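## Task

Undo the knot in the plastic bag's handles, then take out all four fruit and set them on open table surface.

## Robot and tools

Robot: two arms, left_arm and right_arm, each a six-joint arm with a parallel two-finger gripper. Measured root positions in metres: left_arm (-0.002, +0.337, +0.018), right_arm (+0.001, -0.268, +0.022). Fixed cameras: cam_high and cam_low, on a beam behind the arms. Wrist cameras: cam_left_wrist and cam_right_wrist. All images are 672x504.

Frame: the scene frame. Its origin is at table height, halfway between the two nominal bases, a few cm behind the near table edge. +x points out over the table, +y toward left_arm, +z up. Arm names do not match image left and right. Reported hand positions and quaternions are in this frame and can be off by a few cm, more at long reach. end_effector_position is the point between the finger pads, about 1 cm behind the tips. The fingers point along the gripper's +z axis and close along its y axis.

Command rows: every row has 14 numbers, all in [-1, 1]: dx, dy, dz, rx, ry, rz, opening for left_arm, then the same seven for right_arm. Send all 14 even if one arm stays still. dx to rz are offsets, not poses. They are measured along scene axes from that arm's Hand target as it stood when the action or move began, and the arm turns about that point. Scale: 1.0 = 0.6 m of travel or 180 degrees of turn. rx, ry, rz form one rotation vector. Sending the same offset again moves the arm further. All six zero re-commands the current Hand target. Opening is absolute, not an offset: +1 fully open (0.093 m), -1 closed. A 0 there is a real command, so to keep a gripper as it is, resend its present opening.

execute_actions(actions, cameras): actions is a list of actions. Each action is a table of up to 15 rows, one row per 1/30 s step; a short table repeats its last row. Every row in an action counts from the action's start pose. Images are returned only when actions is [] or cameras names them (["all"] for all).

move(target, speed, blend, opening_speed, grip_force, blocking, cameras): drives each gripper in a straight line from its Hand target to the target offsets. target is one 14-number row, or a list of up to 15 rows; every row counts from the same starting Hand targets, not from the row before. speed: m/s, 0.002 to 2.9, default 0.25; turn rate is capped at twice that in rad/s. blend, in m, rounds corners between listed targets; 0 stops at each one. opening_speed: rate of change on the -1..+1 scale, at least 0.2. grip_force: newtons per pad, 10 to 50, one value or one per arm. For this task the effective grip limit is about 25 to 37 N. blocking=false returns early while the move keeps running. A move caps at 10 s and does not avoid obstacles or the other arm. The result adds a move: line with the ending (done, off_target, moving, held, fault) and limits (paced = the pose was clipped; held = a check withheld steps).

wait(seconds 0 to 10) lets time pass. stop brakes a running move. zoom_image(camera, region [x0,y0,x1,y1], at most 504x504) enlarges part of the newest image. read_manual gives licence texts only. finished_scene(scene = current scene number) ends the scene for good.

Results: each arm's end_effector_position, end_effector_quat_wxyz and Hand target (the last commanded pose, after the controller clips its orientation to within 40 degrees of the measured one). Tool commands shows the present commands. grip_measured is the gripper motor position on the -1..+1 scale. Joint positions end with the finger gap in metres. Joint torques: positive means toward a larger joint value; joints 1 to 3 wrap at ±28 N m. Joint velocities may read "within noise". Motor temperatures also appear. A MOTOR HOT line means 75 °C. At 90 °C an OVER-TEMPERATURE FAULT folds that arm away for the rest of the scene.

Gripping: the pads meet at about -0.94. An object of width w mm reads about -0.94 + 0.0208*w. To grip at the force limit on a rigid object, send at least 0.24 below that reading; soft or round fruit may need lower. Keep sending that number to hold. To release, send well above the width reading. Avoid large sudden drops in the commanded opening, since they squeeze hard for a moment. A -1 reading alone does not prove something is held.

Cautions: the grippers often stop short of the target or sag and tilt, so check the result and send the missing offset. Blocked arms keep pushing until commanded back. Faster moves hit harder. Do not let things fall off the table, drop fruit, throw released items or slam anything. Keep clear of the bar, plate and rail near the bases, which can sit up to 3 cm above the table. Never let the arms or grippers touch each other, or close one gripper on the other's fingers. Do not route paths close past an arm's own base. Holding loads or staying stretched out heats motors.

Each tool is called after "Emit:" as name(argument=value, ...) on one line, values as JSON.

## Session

Emit:
execute_actions(actions=[])

Scene clock: 0.00 s.
left_arm: end_effector_position=(+0.3770, +0.3850, +0.0878) grip_measured=+1.000 end_effector_quat_wxyz=(+0.539, -0.086, +0.835, +0.074) | right_arm: end_effector_position=(+0.3744, -0.3107, +0.0918) grip_measured=+1.000 end_effector_quat_wxyz=(+0.524, +0.124, +0.834, -0.117)
Joint positions: left_arm=[0.045 1.552 0.353 0.785 -0.183 -0.038 0.093] | right_arm=[0.021 1.54 0.375 0.705 0.399 0.101 0.093]
Joint velocities: within noise
Joint torques (N m): no reading
Motor temperatures (°C): left_arm=[22 26 39 37 21 24 22] | right_arm=[24 37 36 26 24 26 24]
Heat: left arm: 39 °C; right arm: 37 °C.
Hand target: left_arm +0.3785, +0.3847, +0.0907; +0.542, -0.086, +0.833, +0.073 | right_arm +0.3770, -0.3098, +0.0968; +0.530, +0.125, +0.831, -0.115
Tool commands: left_gripper/opening=+1.0 right_gripper/opening=+1.0

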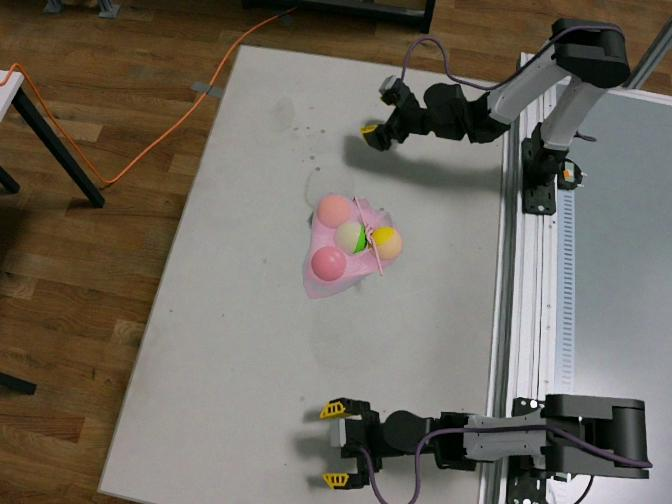

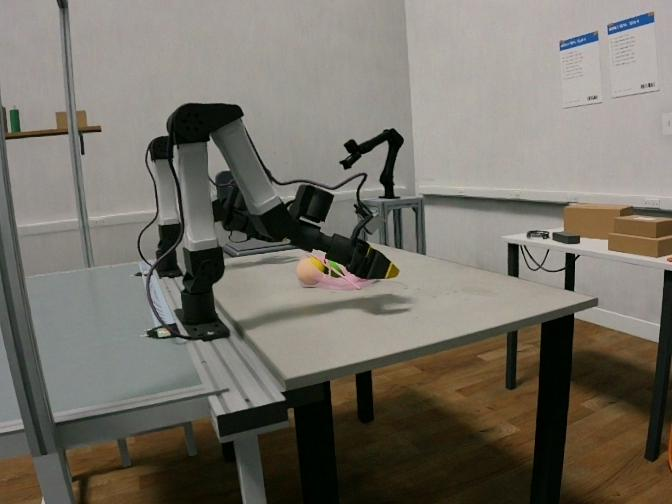

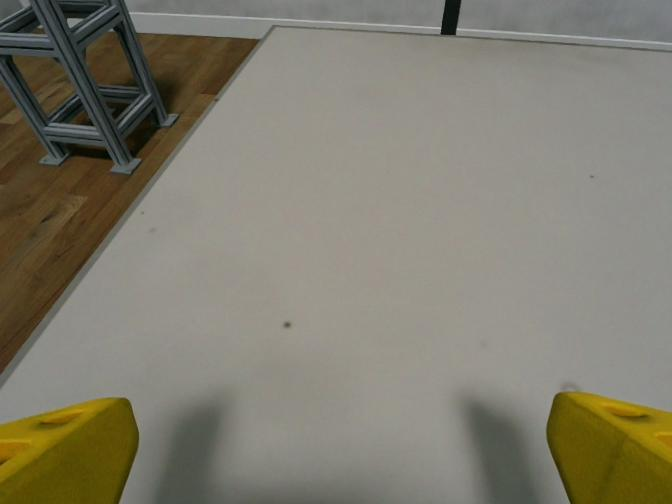

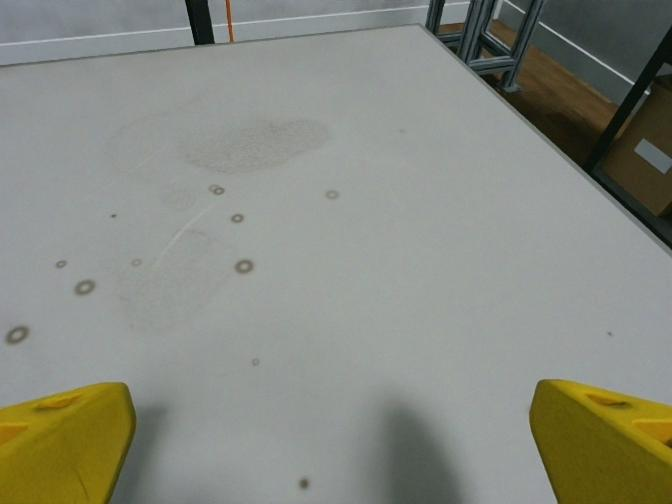

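Emit:
zoom_image(camera="cam_high", region=[290, 180, 420, 310])

Emit:
zoom_image(camera="cam_low", region=[270, 230, 420, 310])

Scaled by 3.877 from the camera's 672x504 image, which has a finer 960x720 frame.

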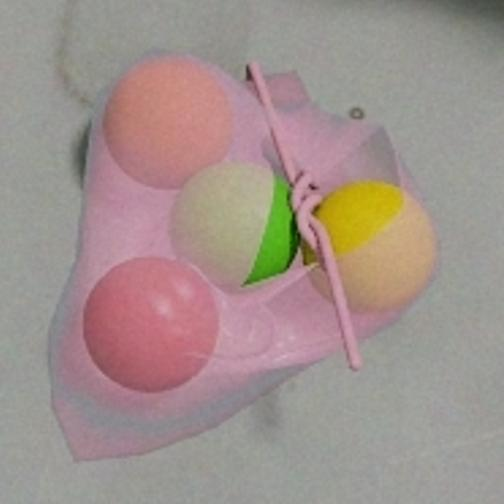

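Scaled by 3.360 from the camera's 672x504 image, which has a finer 960x720 frame.

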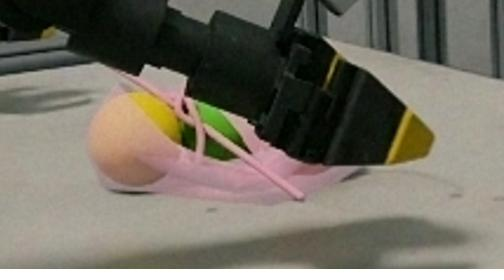

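Emit:
move(target=[[0,0,0,0,0,0,1.0, -0.10,0.10,0.18,0.0172,0.0987,0.0757,0.6],[0,0,0,0,0,0,1.0, -0.145,0.35,0.16,0.0344,0.1974,0.1513,0.6]], speed=0.2, blend=[0.03, 0], cameras=["cam_right_wrist", "cam_high"])

Scene clock: 21.33 s.
left_arm: end_effector_position=(+0.3770, +0.3850, +0.0878) grip_measured=+1.000 end_effector_quat_wxyz=(+0.539, -0.086, +0.835, +0.074) | right_arm: end_effector_position=(+0.2909, -0.1039, +0.1893) grip_measured=+0.603 end_effector_quat_wxyz=(+0.267, -0.084, +0.960, +0.019)
Joint positions: left_arm=[0.045 1.552 0.353 0.785 -0.183 -0.038 0.093] | right_arm=[0.618 1.375 1.149 -0.864 0.27 0.414 0.074]
Joint torques (N m): left_arm=[-0.23 -4.94 6.39 2.23 -0.05 0.01] | right_arm=[0.03 -3.96 9.78 0.85 0.13 0.26]
Motor temperatures (°C): left_arm=[22 28 40 42 21 24 22] | right_arm=[24 38 37 31 24 26 24]
Heat: left arm: 42 °C; right arm: 38 °C.
Hand target: left_arm +0.3785, +0.3847, +0.0907; +0.542, -0.086, +0.833, +0.073 | right_arm +0.2899, -0.0999, +0.1928; +0.259, -0.084, +0.962, +0.023
Off the commanded pose: left_arm 0.003 m, 0 deg | right_arm 0.005 m, 1 deg.
move: done
Images, in order (width x height): cam_high 672x504, cam_right_wrist 672x504.

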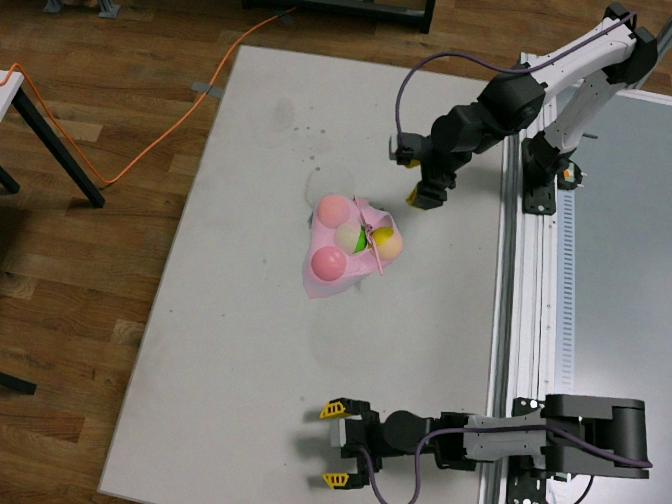

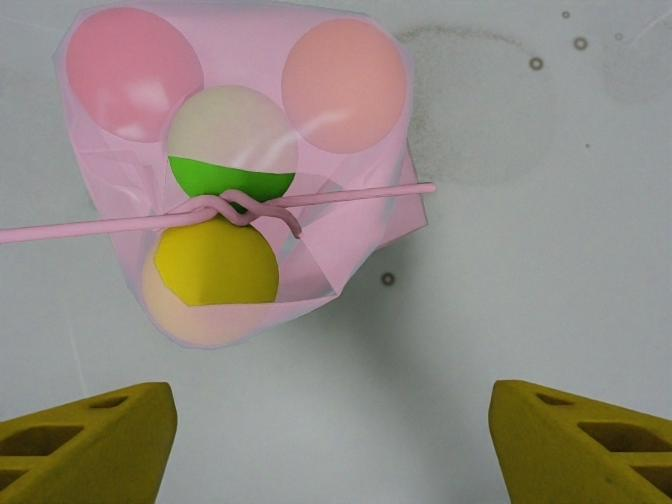

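Emit:
zoom_image(camera="cam_right_wrist", region=[130, 130, 450, 350])

Emit:
zoom_image(camera="cam_right_wrist", region=[170, 150, 330, 260])

Scaled by 1.575 from the camera's 672x504 image, which has a finer 960x720 frame.

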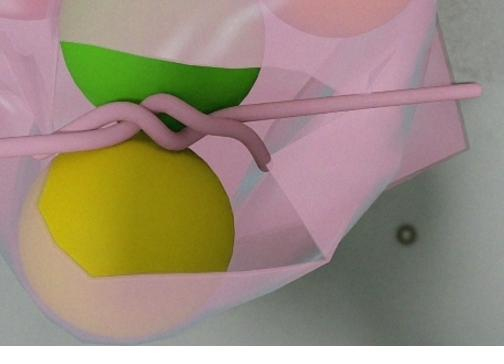

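Scaled by 3.150 from the camera's 672x504 image, which has a finer 960x720 frame.

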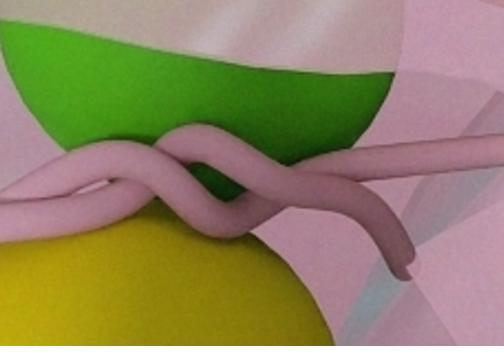

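Emit:
move(target=[0,0,0,0,0,0,1.0, 0.0,0.085,-0.09,0,0,0,0.6], speed=0.15, cameras=["cam_right_wrist"])

Emit:
zoom_image(camera="cam_right_wrist", region=[170, 150, 500, 380])

Scene clock: 88.97 s.
left_arm: end_effector_position=(+0.3770, +0.3850, +0.0878) grip_measured=+1.000 end_effector_quat_wxyz=(+0.539, -0.086, +0.835, +0.074) | right_arm: end_effector_position=(+0.2875, -0.0527, +0.1427) grip_measured=+0.603 end_effector_quat_wxyz=(+0.252, -0.088, +0.963, +0.022)
Joint positions: left_arm=[0.045 1.552 0.353 0.785 -0.183 -0.038 0.093] | right_arm=[0.75 1.534 1.116 -0.73 0.306 0.54 0.074]
Joint torques (N m): left_arm=[-0.24 -5.01 6.32 2.21 -0.04 0.02] | right_arm=[0.42 -5.52 6.11 1.28 0.36 0.25]
Motor temperatures (°C): left_arm=[22 29 41 45 21 24 22] | right_arm=[24 38 42 28 24 26 24]
Heat: left arm: 45 °C; right arm: 42 °C.
Hand target: left_arm +0.3785, +0.3847, +0.0907; +0.542, -0.086, +0.833, +0.073 | right_arm +0.2900, -0.0488, +0.1389; +0.259, -0.084, +0.962, +0.023
Off the commanded pose: left_arm 0.003 m, 0 deg | right_arm 0.006 m, 1 deg.
move: done
Images, in order (width x height): cam_right_wrist 672x504.

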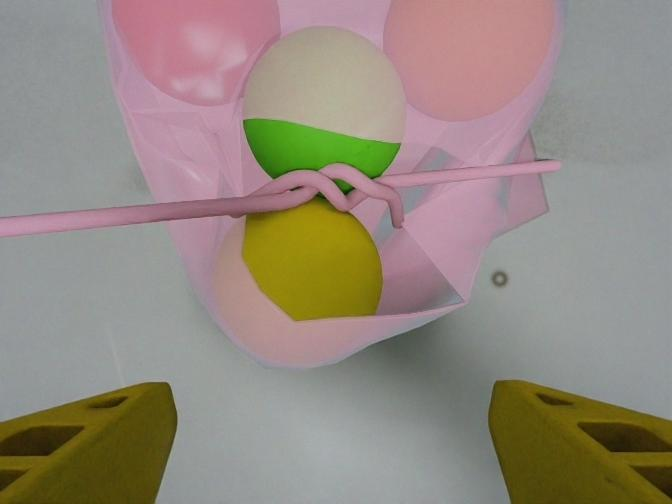

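Scaled by 1.527 from the camera's 672x504 image, which has a finer 960x720 frame.

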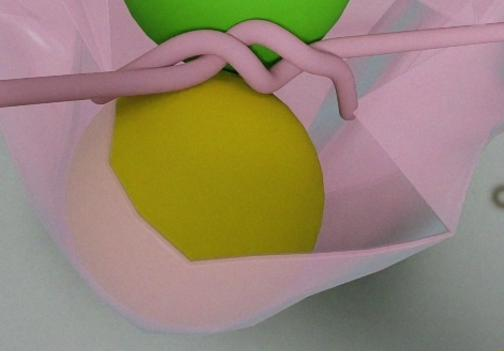

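Emit:
zoom_image(camera="cam_right_wrist", region=[220, 140, 420, 250])

Scaled by 2.520 from the camera's 672x504 image, which has a finer 960x720 frame.

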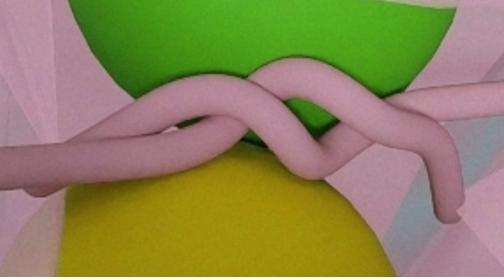

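Emit:
move(target=[[-0.03,-0.15,0.14,0.02,0.04,-0.15,-0.3, 0,0,0,0,0,0,0.6],[-0.0975,-0.441,0.1155,0.0532,0.118,-0.453,-0.3, 0,0,0,0,0,0,0.6]], speed=0.25, blend=[0.03, 0], cameras=["cam_left_wrist", "cam_high"])

Scene clock: 173.30 s.
left_arm: end_effector_position=(+0.3245, +0.1244, +0.1574) grip_measured=-0.298 end_effector_quat_wxyz=(+0.325, +0.522, +0.761, -0.207) | right_arm: end_effector_position=(+0.2875, -0.0527, +0.1427) grip_measured=+0.603 end_effector_quat_wxyz=(+0.252, -0.088, +0.963, +0.022)
Joint positions: left_arm=[-0.363 1.522 1.054 -0.487 0.526 0.674 0.031] | right_arm=[0.75 1.534 1.116 -0.73 0.306 0.541 0.074]
Joint torques (N m): left_arm=[-0.75 -4.86 10.19 1.11 0.66 0.2] | right_arm=[0.38 -5.56 6.16 1.25 0.37 0.23]
Heat: left arm: 46 °C; right arm: 39 °C.
Hand target: left_arm +0.3200, +0.1201, +0.1601; +0.314, +0.530, +0.756, -0.220 | right_arm +0.2900, -0.0489, +0.1389; +0.259, -0.084, +0.962, +0.023
Off the commanded pose: left_arm 0.007 m, 2 deg | right_arm 0.006 m, 1 deg.
move: done
Images, in order (width x height): cam_high 672x504, cam_left_wrist 672x504.

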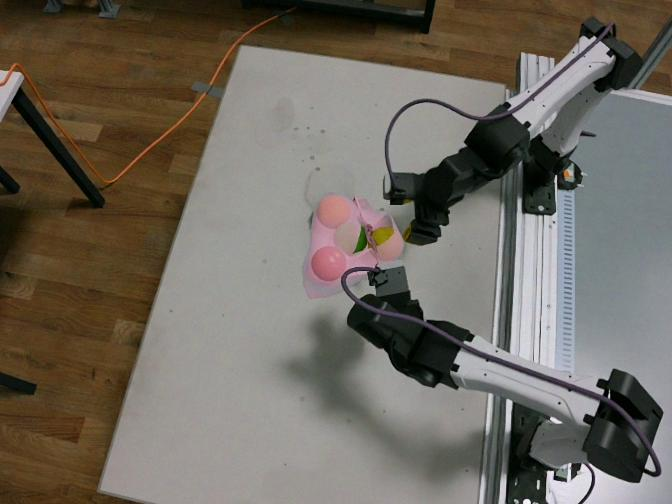

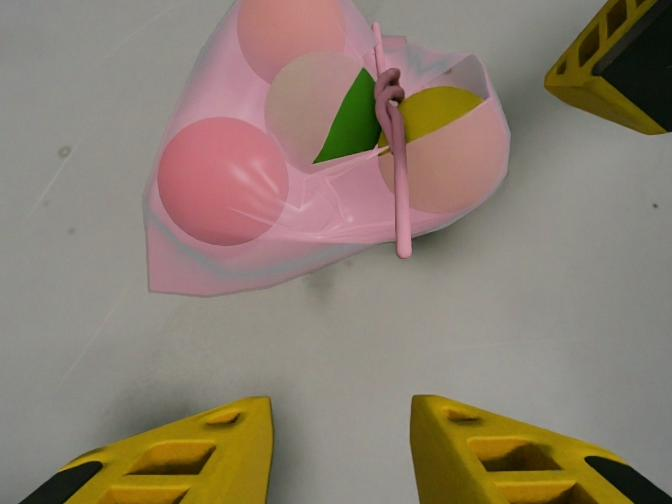

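Emit:
zoom_image(camera="cam_left_wrist", region=[310, 10, 510, 280])

Scaled by 1.867 from the camera's 672x504 image, which has a finer 960x720 frame.

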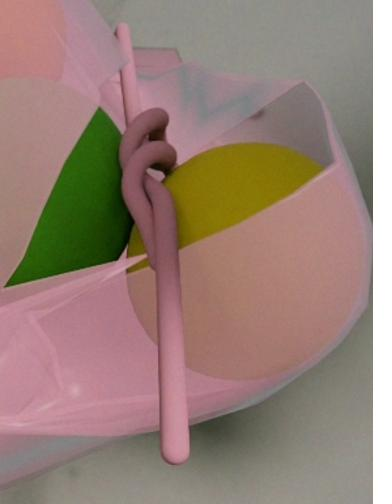

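Emit:
zoom_image(camera="cam_low", region=[270, 230, 420, 310])

This scene's latest camera images include none from cam_low. They are from: cam_high, cam_left_wrist. cam_low's image comes with the result of a call that names it in "cameras".

Emit:
move(target=[-0.0133,-0.0867,-0.0385,0,0,0,-0.3, 0,0,0,0,0,0,0.6], speed=0.1, cameras=["cam_left_wrist", "cam_low", "cam_right_wrist"])

Emit:
zoom_image(camera="cam_low", region=[230, 210, 410, 320])

Scene clock: 202.23 s.
left_arm: end_effector_position=(+0.3062, +0.0709, +0.1395) grip_measured=-0.298 end_effector_quat_wxyz=(+0.303, +0.534, +0.756, -0.227) | right_arm: end_effector_position=(+0.2875, -0.0527, +0.1427) grip_measured=+0.603 end_effector_quat_wxyz=(+0.252, -0.088, +0.963, +0.022)
Joint positions: left_arm=[-0.527 1.595 1.054 -0.397 0.472 0.55 0.031] | right_arm=[0.75 1.534 1.116 -0.73 0.306 0.541 0.074]
Joint torques (N m): left_arm=[-0.65 -5.42 7.01 2.01 0.17 -0.09] | right_arm=[0.28 -5.56 6.19 1.26 0.35 0.22]
Heat: left arm: 44 °C; right arm: 39 °C.
Hand target: left_arm +0.3120, +0.0681, +0.1370; +0.314, +0.530, +0.757, -0.220 | right_arm +0.2900, -0.0489, +0.1389; +0.259, -0.084, +0.962, +0.023
Off the commanded pose: left_arm 0.007 m, 2 deg | right_arm 0.006 m, 1 deg.
move: done
Images, in order (width x height): cam_low 672x504, cam_left_wrist 672x504, cam_right_wrist 672x504.

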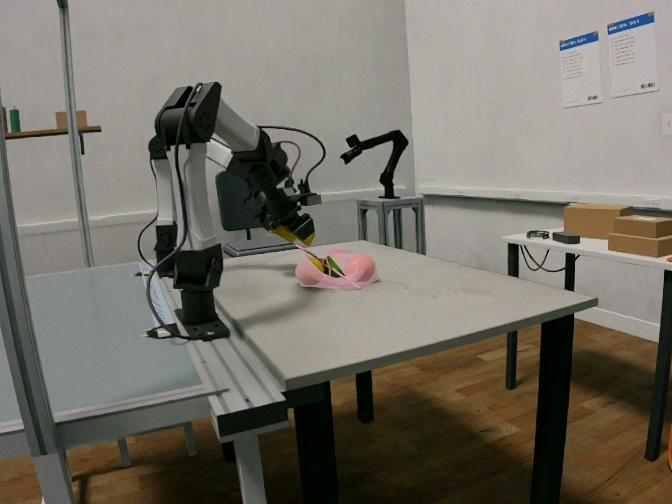

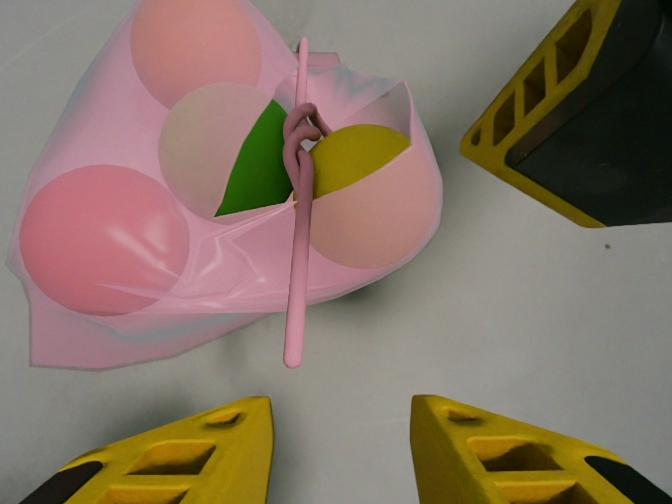

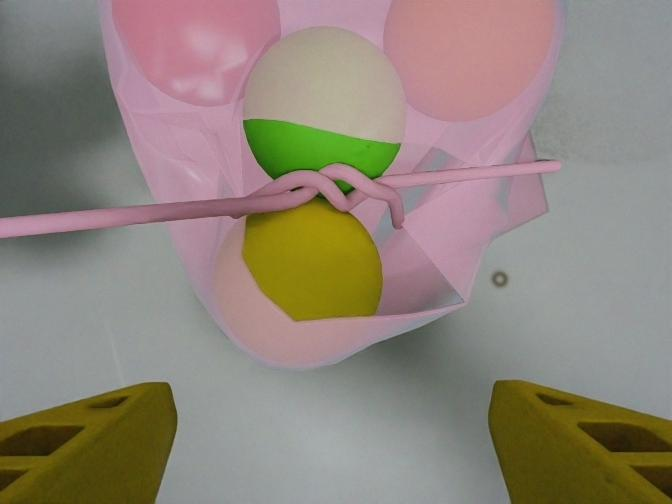

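Scaled by 2.800 from the camera's 672x504 image, which has a finer 960x720 frame.

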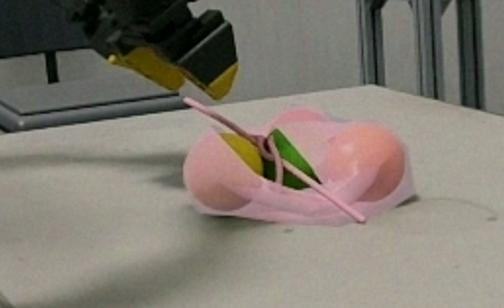

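Emit:
move(target=[[0.0188,0.0065,0.0,0,0,0,-0.3, 0,0,0,0,0,0,0.6],[0.0367,-0.0575,-0.0733,0,0,0,-0.3, 0,0,0,0,0,0,0.6]], speed=0.08, cameras=["cam_left_wrist"])

Scene clock: 214.30 s.
left_arm: end_effector_position=(+0.3206, +0.0427, +0.0844) grip_measured=-0.298 end_effector_quat_wxyz=(+0.288, +0.533, +0.762, -0.226) | right_arm: end_effector_position=(+0.2875, -0.0527, +0.1427) grip_measured=+0.603 end_effector_quat_wxyz=(+0.252, -0.088, +0.963, +0.022)
Joint positions: left_arm=[-0.575 1.79 1.054 -0.215 0.441 0.506 0.031] | right_arm=[0.75 1.534 1.116 -0.73 0.306 0.541 0.074]
Joint torques (N m): left_arm=[-0.8 -6.58 9.55 1.97 0.13 -0.13] | right_arm=[0.35 -5.63 6.15 1.25 0.33 0.24]
Heat: left arm: 45 °C; right arm: 39 °C.
Hand target: left_arm +0.3340, +0.0336, +0.0929; +0.313, +0.530, +0.757, -0.220 | right_arm +0.2900, -0.0489, +0.1389; +0.259, -0.084, +0.962, +0.023
Off the commanded pose: left_arm 0.018 m, 3 deg | right_arm 0.006 m, 1 deg.
move: off_target (left_arm)
Images, in order (width x height): cam_left_wrist 672x504.

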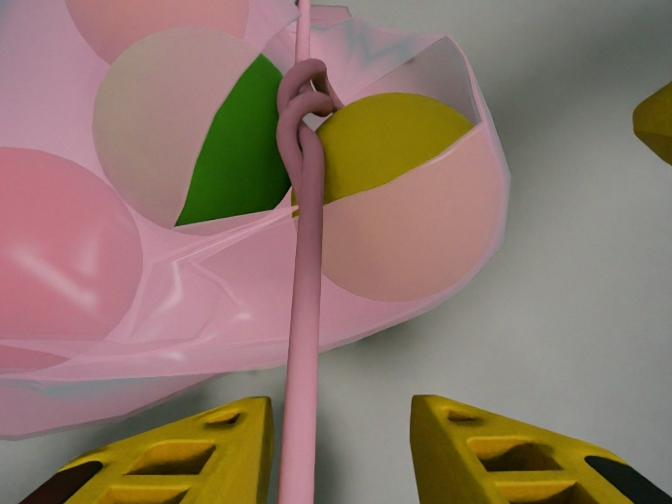

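Emit:
execute_actions(actions=[])

Scene clock: 230.93 s.
left_arm: end_effector_position=(+0.3206, +0.0427, +0.0844) grip_measured=-0.298 end_effector_quat_wxyz=(+0.288, +0.533, +0.762, -0.227) | right_arm: end_effector_position=(+0.2875, -0.0527, +0.1427) grip_measured=+0.603 end_effector_quat_wxyz=(+0.252, -0.088, +0.963, +0.022)
Joint positions: left_arm=[-0.575 1.79 1.054 -0.215 0.441 0.506 0.031] | right_arm=[0.75 1.534 1.116 -0.73 0.306 0.541 0.074]
Joint velocities: within noise
Joint torques (N m): left_arm=[-0.81 -6.6 9.44 2.02 0.11 -0.1] | right_arm=[0.34 -5.63 6.24 1.25 0.32 0.24]
Motor temperatures (°C): left_arm=[22 30 44 46 21 24 22] | right_arm=[24 38 39 32 25 26 24]
Heat: left arm: 46 °C; right arm: 39 °C.
Hand target: left_arm +0.3340, +0.0336, +0.0929; +0.313, +0.530, +0.756, -0.220 | right_arm +0.2900, -0.0489, +0.1389; +0.259, -0.084, +0.962, +0.023
Tool commands: left_gripper/opening=-0.3 right_gripper/opening=+0.6
Off the commanded pose: left_arm 0.018 m, 3 deg | right_arm 0.006 m, 1 deg.

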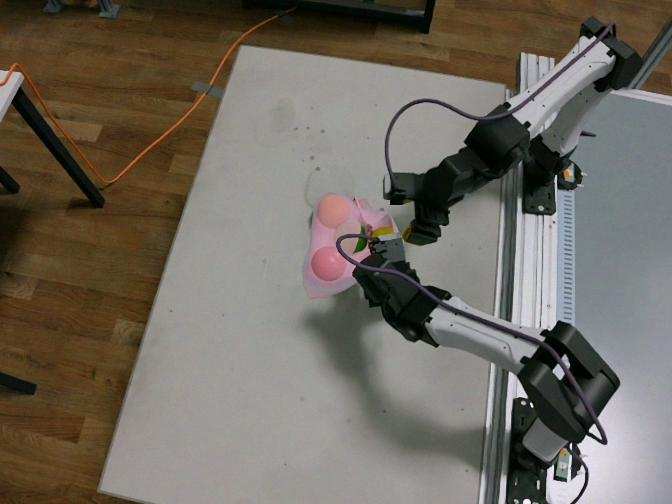

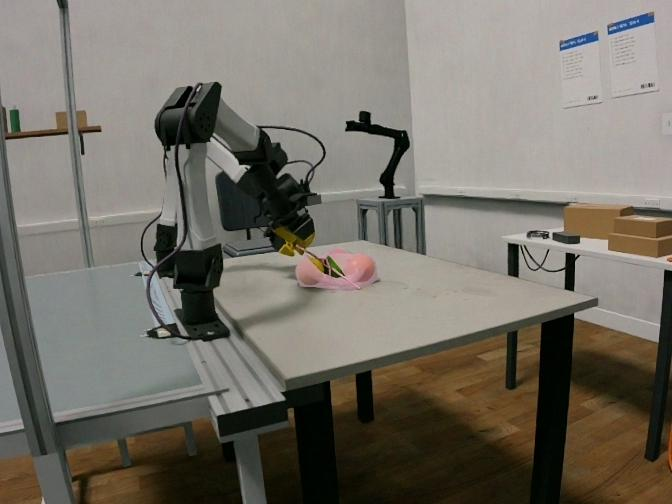

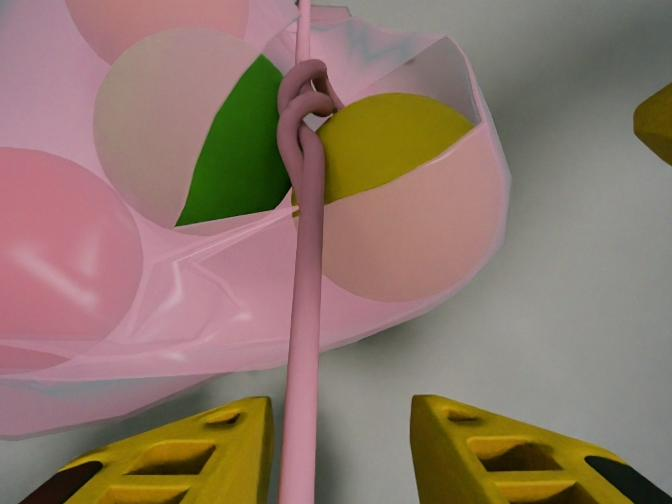

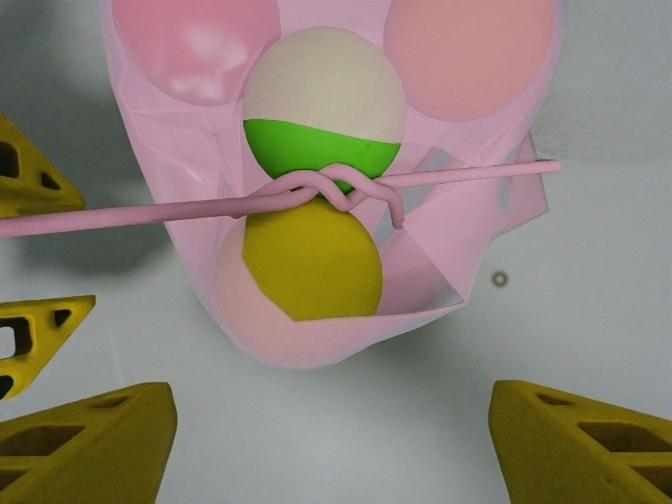

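Emit:
move(target=[0.025, 0.0083, 0, 0, 0, 0, -0.3, 0, 0, 0, 0, 0, 0, 0.6], speed=0.06, cameras=["cam_left_wrist"])

Scene clock: 234.57 s.
left_arm: end_effector_position=(+0.3388, +0.0434, +0.0869) grip_measured=-0.298 end_effector_quat_wxyz=(+0.298, +0.526, +0.765, -0.222) | right_arm: end_effector_position=(+0.2875, -0.0527, +0.1427) grip_measured=+0.603 end_effector_quat_wxyz=(+0.252, -0.088, +0.963, +0.022)
Joint positions: left_arm=[-0.552 1.826 1.103 -0.215 0.441 0.51 0.031] | right_arm=[0.75 1.534 1.116 -0.73 0.306 0.541 0.074]
Joint torques (N m): left_arm=[0.09 -6.67 9.65 1.78 0.35 0.19] | right_arm=[0.29 -5.57 6.09 1.28 0.33 0.24]
Heat: left arm: 46 °C; right arm: 39 °C.
Hand target: left_arm +0.3491, +0.0386, +0.0930; +0.314, +0.530, +0.756, -0.220 | right_arm +0.2900, -0.0489, +0.1389; +0.259, -0.084, +0.962, +0.023
Off the commanded pose: left_arm 0.013 m, 2 deg | right_arm 0.006 m, 1 deg.
move: off_target (left_arm)
Images, in order (width x height): cam_left_wrist 672x504.

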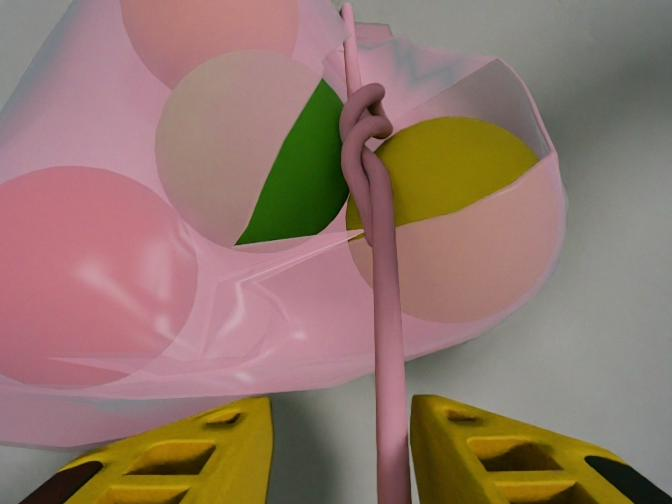

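Emit:
move(target=[0, 0, 0, 0, 0, 0, -1, 0, 0, 0, 0, 0, 0, 0.6], opening_speed=0.5, cameras=["cam_left_wrist", "cam_right_wrist"])

Scene clock: 239.53 s.
left_arm: end_effector_position=(+0.3388, +0.0434, +0.0869) grip_measured=-0.905 end_effector_quat_wxyz=(+0.298, +0.526, +0.765, -0.222) | right_arm: end_effector_position=(+0.2875, -0.0527, +0.1427) grip_measured=+0.603 end_effector_quat_wxyz=(+0.252, -0.088, +0.963, +0.022)
Joint positions: left_arm=[-0.552 1.826 1.103 -0.215 0.441 0.511 0.002] | right_arm=[0.75 1.534 1.116 -0.73 0.306 0.541 0.074]
Joint torques (N m): left_arm=[0.06 -6.72 9.66 1.8 0.35 0.18] | right_arm=[0.31 -5.63 6.13 1.29 0.33 0.22]
Heat: left arm: 46 °C; right arm: 39 °C.
Hand target: left_arm +0.3491, +0.0386, +0.0930; +0.314, +0.530, +0.756, -0.220 | right_arm +0.2900, -0.0489, +0.1389; +0.259, -0.084, +0.962, +0.023
Off the commanded pose: left_arm 0.013 m, 2 deg | right_arm 0.006 m, 1 deg.
move: off_target (left_arm)
Images, in order (width x height): cam_left_wrist 672x504, cam_right_wrist 672x504.

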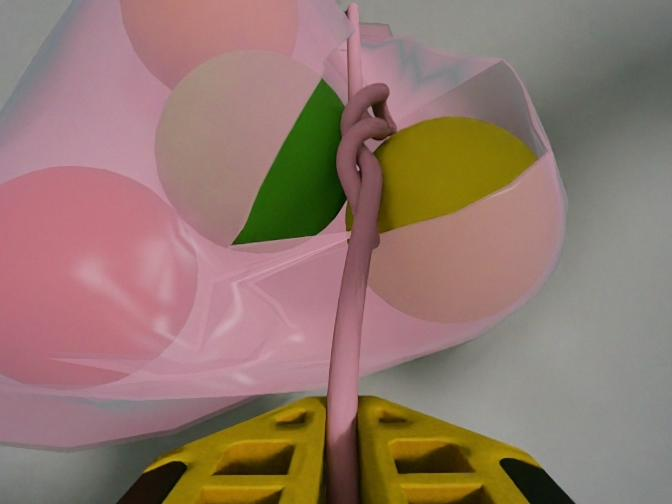

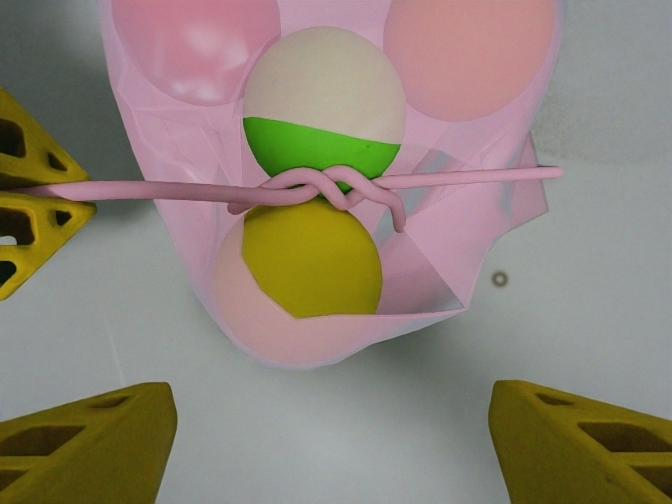

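Emit:
zoom_image(camera="cam_right_wrist", region=[190, 110, 450, 300])

Emit:
zoom_image(camera="cam_left_wrist", region=[270, 0, 460, 260])

Scaled by 1.938 from the camera's 672x504 image, which has a finer 960x720 frame.

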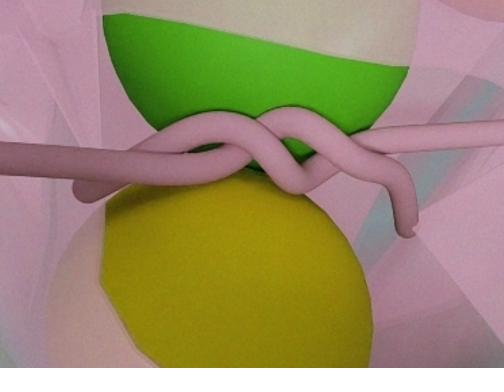

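Scaled by 1.938 from the camera's 672x504 image, which has a finer 960x720 frame.

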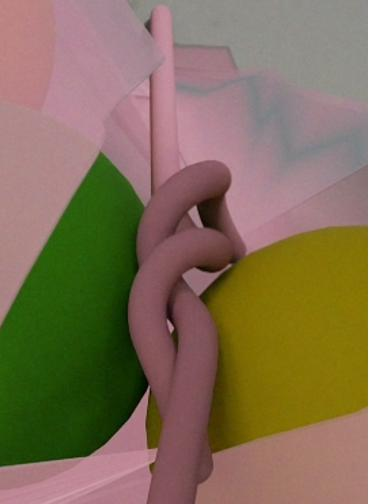

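Emit:
move(target=[0, -0.017, 0.083, 0, 0, 0, -1, 0, 0, 0, 0, 0, 0, 0.6], speed=0.06, cameras=["cam_left_wrist", "cam_right_wrist"])

Scene clock: 275.17 s.
left_arm: end_effector_position=(+0.3513, +0.0288, +0.1297) grip_measured=-0.905 end_effector_quat_wxyz=(+0.314, +0.532, +0.754, -0.223) | right_arm: end_effector_position=(+0.2875, -0.0527, +0.1427) grip_measured=+0.603 end_effector_quat_wxyz=(+0.252, -0.088, +0.963, +0.022)
Joint positions: left_arm=[-0.566 1.812 1.247 -0.333 0.441 0.511 0.002] | right_arm=[0.75 1.534 1.116 -0.73 0.306 0.541 0.074]
Joint torques (N m): left_arm=[-0.9 -9.77 10.07 1.19 0.19 -0.08] | right_arm=[0.38 -5.49 6 1.26 0.33 0.21]
Motor temperatures (°C): left_arm=[22 33 49 44 21 24 22] | right_arm=[24 38 39 32 25 26 24]
Heat: left arm: 49 °C; right arm: 39 °C.
Hand target: left_arm +0.3491, +0.0284, +0.1428; +0.314, +0.530, +0.756, -0.220 | right_arm +0.2900, -0.0489, +0.1389; +0.259, -0.084, +0.962, +0.023
Off the commanded pose: left_arm 0.013 m, 1 deg | right_arm 0.006 m, 1 deg.
move: off_target (left_arm)
Images, in order (width x height): cam_left_wrist 672x504, cam_right_wrist 672x504.

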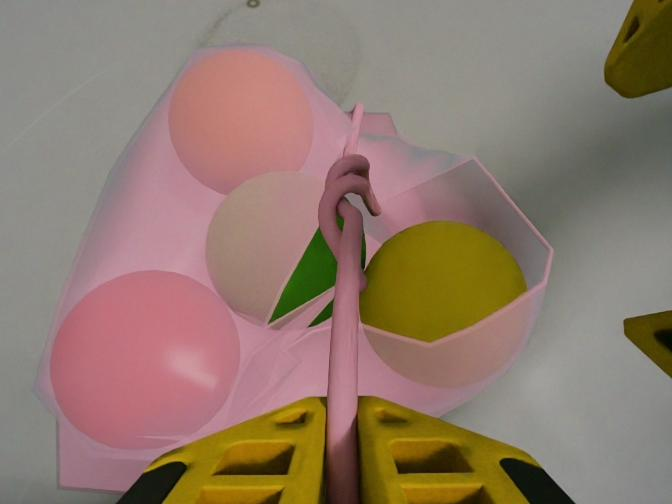

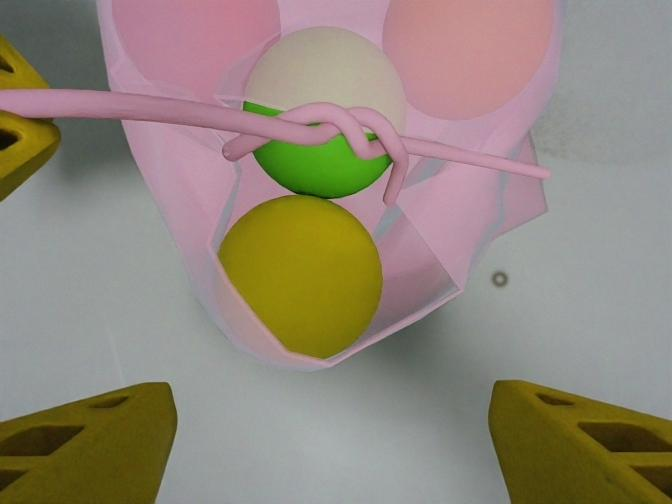

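Emit:
zoom_image(camera="cam_right_wrist", region=[190, 70, 450, 260])

Emit:
zoom_image(camera="cam_left_wrist", region=[260, 80, 460, 340])

Scaled by 1.938 from the camera's 672x504 image, which has a finer 960x720 frame.

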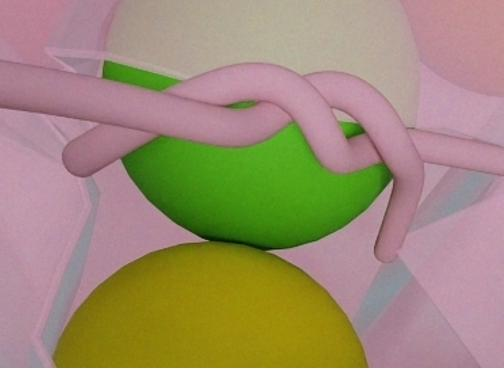

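Scaled by 1.938 from the camera's 672x504 image, which has a finer 960x720 frame.

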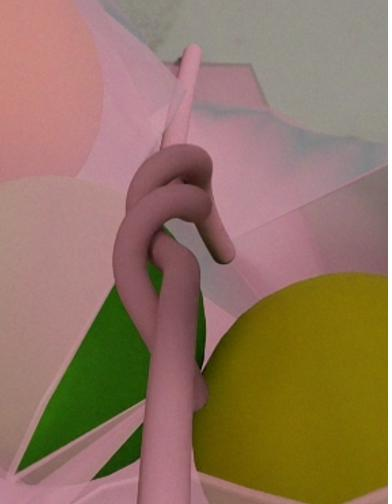

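Emit:
move(target=[-0.005, -0.055, 0.075, 0, 0, 0, -1, 0, 0, 0, 0, 0, 0, 0.6], speed=0.06, cameras=["cam_left_wrist", "cam_right_wrist", "cam_low"])

Scene clock: 306.77 s.
left_arm: end_effector_position=(+0.3480, -0.0054, +0.1855) grip_measured=-0.905 end_effector_quat_wxyz=(+0.325, +0.534, +0.748, -0.225) | right_arm: end_effector_position=(+0.2875, -0.0527, +0.1427) grip_measured=+0.603 end_effector_quat_wxyz=(+0.252, -0.088, +0.963, +0.022)
Joint positions: left_arm=[-0.646 1.812 1.452 -0.488 0.395 0.447 0.002] | right_arm=[0.75 1.534 1.116 -0.73 0.306 0.541 0.074]
Joint torques (N m): left_arm=[-0.76 -8.05 10.54 1.28 0.09 -0.1] | right_arm=[0.23 -5.46 5.93 1.26 0.37 0.26]
Heat: left arm: 48 °C; right arm: 39 °C.
Hand target: left_arm +0.3461, -0.0047, +0.1878; +0.314, +0.530, +0.756, -0.220 | right_arm +0.2900, -0.0489, +0.1389; +0.259, -0.084, +0.962, +0.023
Off the commanded pose: left_arm 0.003 m, 2 deg | right_arm 0.006 m, 1 deg.
move: done
Images, in order (width x height): cam_low 672x504, cam_left_wrist 672x504, cam_right_wrist 672x504.

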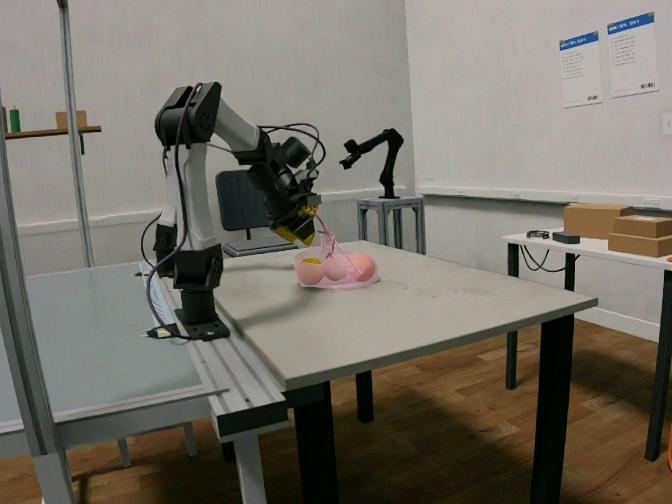

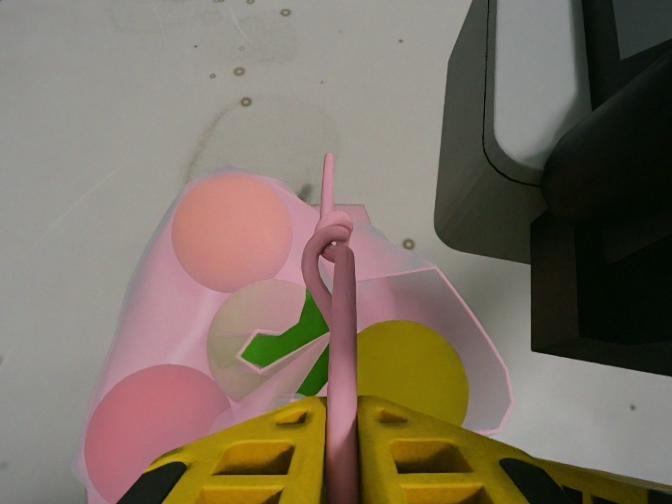

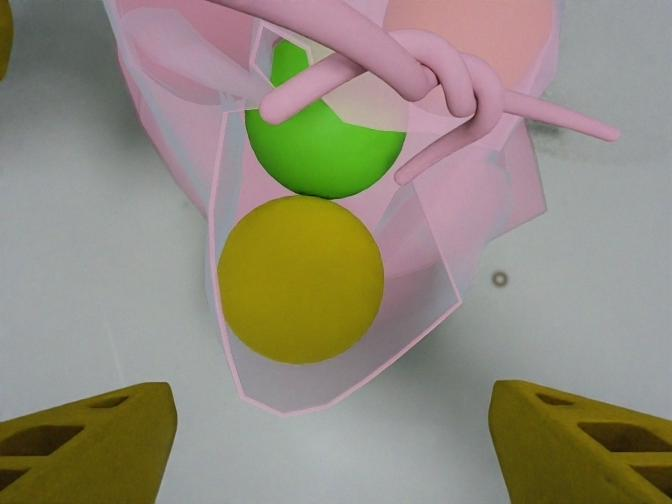

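Emit:
zoom_image(camera="cam_right_wrist", region=[210, 0, 640, 230])

Emit:
zoom_image(camera="cam_left_wrist", region=[230, 130, 450, 400])

Scaled by 1.172 from the camera's 672x504 image, which has a finer 960x720 frame.

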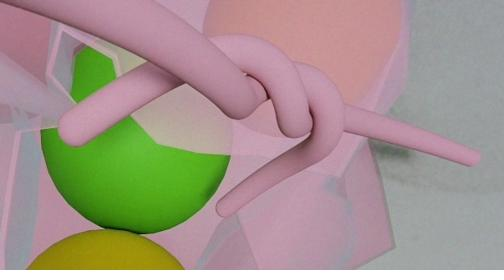

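Scaled by 1.867 from the camera's 672x504 image, which has a finer 960x720 frame.

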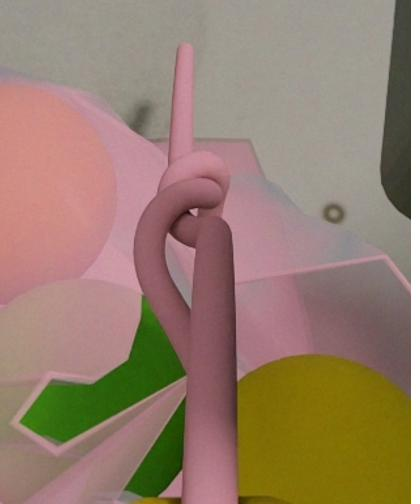

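Emit:
move(target=[[0, 0, 0, 0, 0, 0, -1, 0, -0.135, 0.102, 0.0242, -0.0186, 0.2355, 0.3], [0, 0, 0, 0, 0, 0, -1, 0.117, -0.177, 0.102, 0.0484, -0.0372, 0.471, 0.3]], speed=0.2, blend=[0.03, 0], cameras=["cam_left_wrist", "cam_right_wrist", "cam_high"])

Scene clock: 405.13 s.
left_arm: end_effector_position=(+0.3480, -0.0054, +0.1854) grip_measured=-0.905 end_effector_quat_wxyz=(+0.325, +0.534, +0.748, -0.225) | right_arm: end_effector_position=(+0.3565, -0.1561, +0.1984) grip_measured=+0.303 end_effector_quat_wxyz=(-0.227, +0.694, -0.638, -0.245)
Joint positions: left_arm=[-0.646 1.812 1.452 -0.488 0.395 0.447 0.002] | right_arm=[-0.01 1.928 1.781 -1.454 -0.66 -1.633 0.06]
Joint torques (N m): left_arm=[-0.75 -8.08 10.48 1.28 0.08 -0.12] | right_arm=[-0.75 -7.53 8.46 -0.04 -0.73 0.02]
Motor temperatures (°C): left_arm=[22 35 51 39 21 24 22] | right_arm=[24 38 39 32 25 26 24]
Heat: left arm: 51 °C; right arm: 39 °C.
Hand target: left_arm +0.3461, -0.0047, +0.1878; +0.314, +0.530, +0.756, -0.220 | right_arm +0.3601, -0.1551, +0.2000; -0.231, +0.693, -0.635, -0.253
Off the commanded pose: left_arm 0.003 m, 2 deg | right_arm 0.004 m, 1 deg.
move: done
Images, in order (width x height): cam_high 672x504, cam_left_wrist 672x504, cam_right_wrist 672x504.

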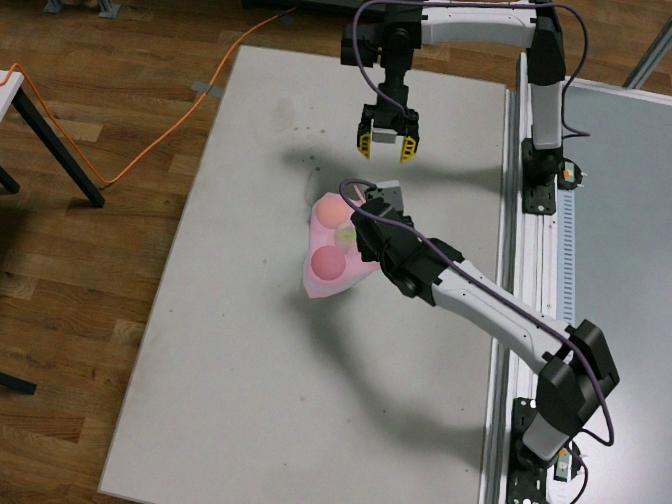

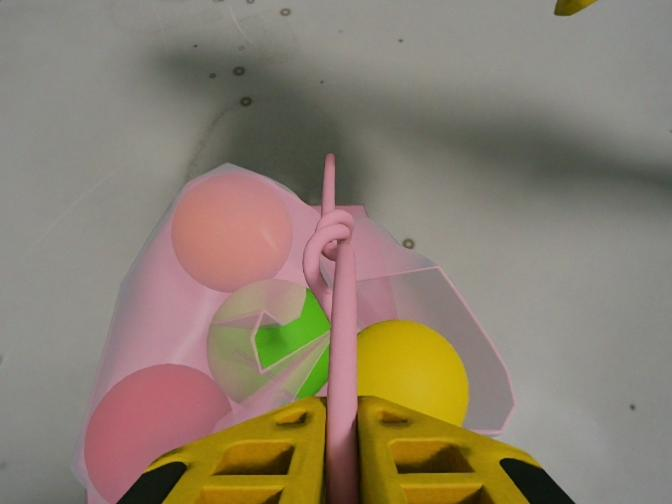

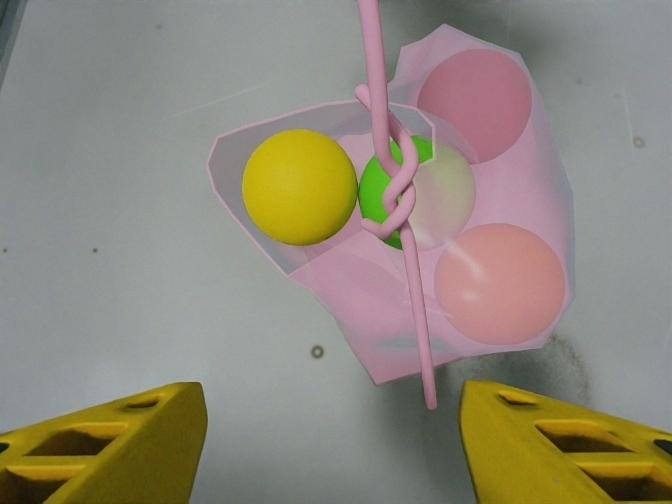

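Emit:
zoom_image(camera="cam_right_wrist", region=[310, 50, 490, 280])

Scaled by 2.191 from the camera's 672x504 image, which has a finer 960x720 frame.

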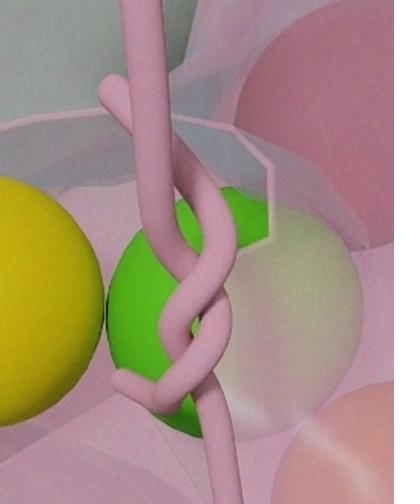

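Emit:
move(target=[0, 0, 0, 0, 0, 0, -1, 0.054, 0.0385, -0.0983, 0, 0, 0, -0.3], speed=0.12, cameras=["cam_right_wrist"])

Scene clock: 499.00 s.
left_arm: end_effector_position=(+0.3480, -0.0054, +0.1854) grip_measured=-0.905 end_effector_quat_wxyz=(+0.325, +0.534, +0.748, -0.225) | right_arm: end_effector_position=(+0.3925, -0.1381, +0.1473) grip_measured=-0.297 end_effector_quat_wxyz=(-0.231, +0.696, -0.635, -0.242)
Joint positions: left_arm=[-0.646 1.812 1.452 -0.488 0.395 0.447 0.002] | right_arm=[0.029 2.063 1.77 -1.268 -0.662 -1.588 0.031]
Joint torques (N m): left_arm=[-0.72 -8.01 10.51 1.27 0.06 -0.12] | right_arm=[0.46 -9.09 5.33 0.34 -0.7 0.23]
Motor temperatures (°C): left_arm=[22 36 52 37 21 24 23] | right_arm=[24 39 41 27 26 26 24]
Heat: left arm: 52 °C; right arm: 41 °C.
Hand target: left_arm +0.3461, -0.0047, +0.1878; +0.314, +0.530, +0.756, -0.220 | right_arm +0.3926, -0.1320, +0.1410; -0.231, +0.693, -0.635, -0.253
Off the commanded pose: left_arm 0.003 m, 2 deg | right_arm 0.009 m, 1 deg.
move: done
Images, in order (width x height): cam_right_wrist 672x504.

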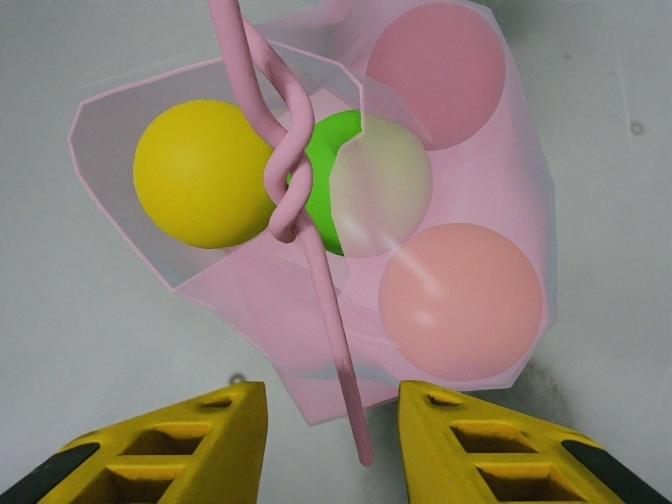

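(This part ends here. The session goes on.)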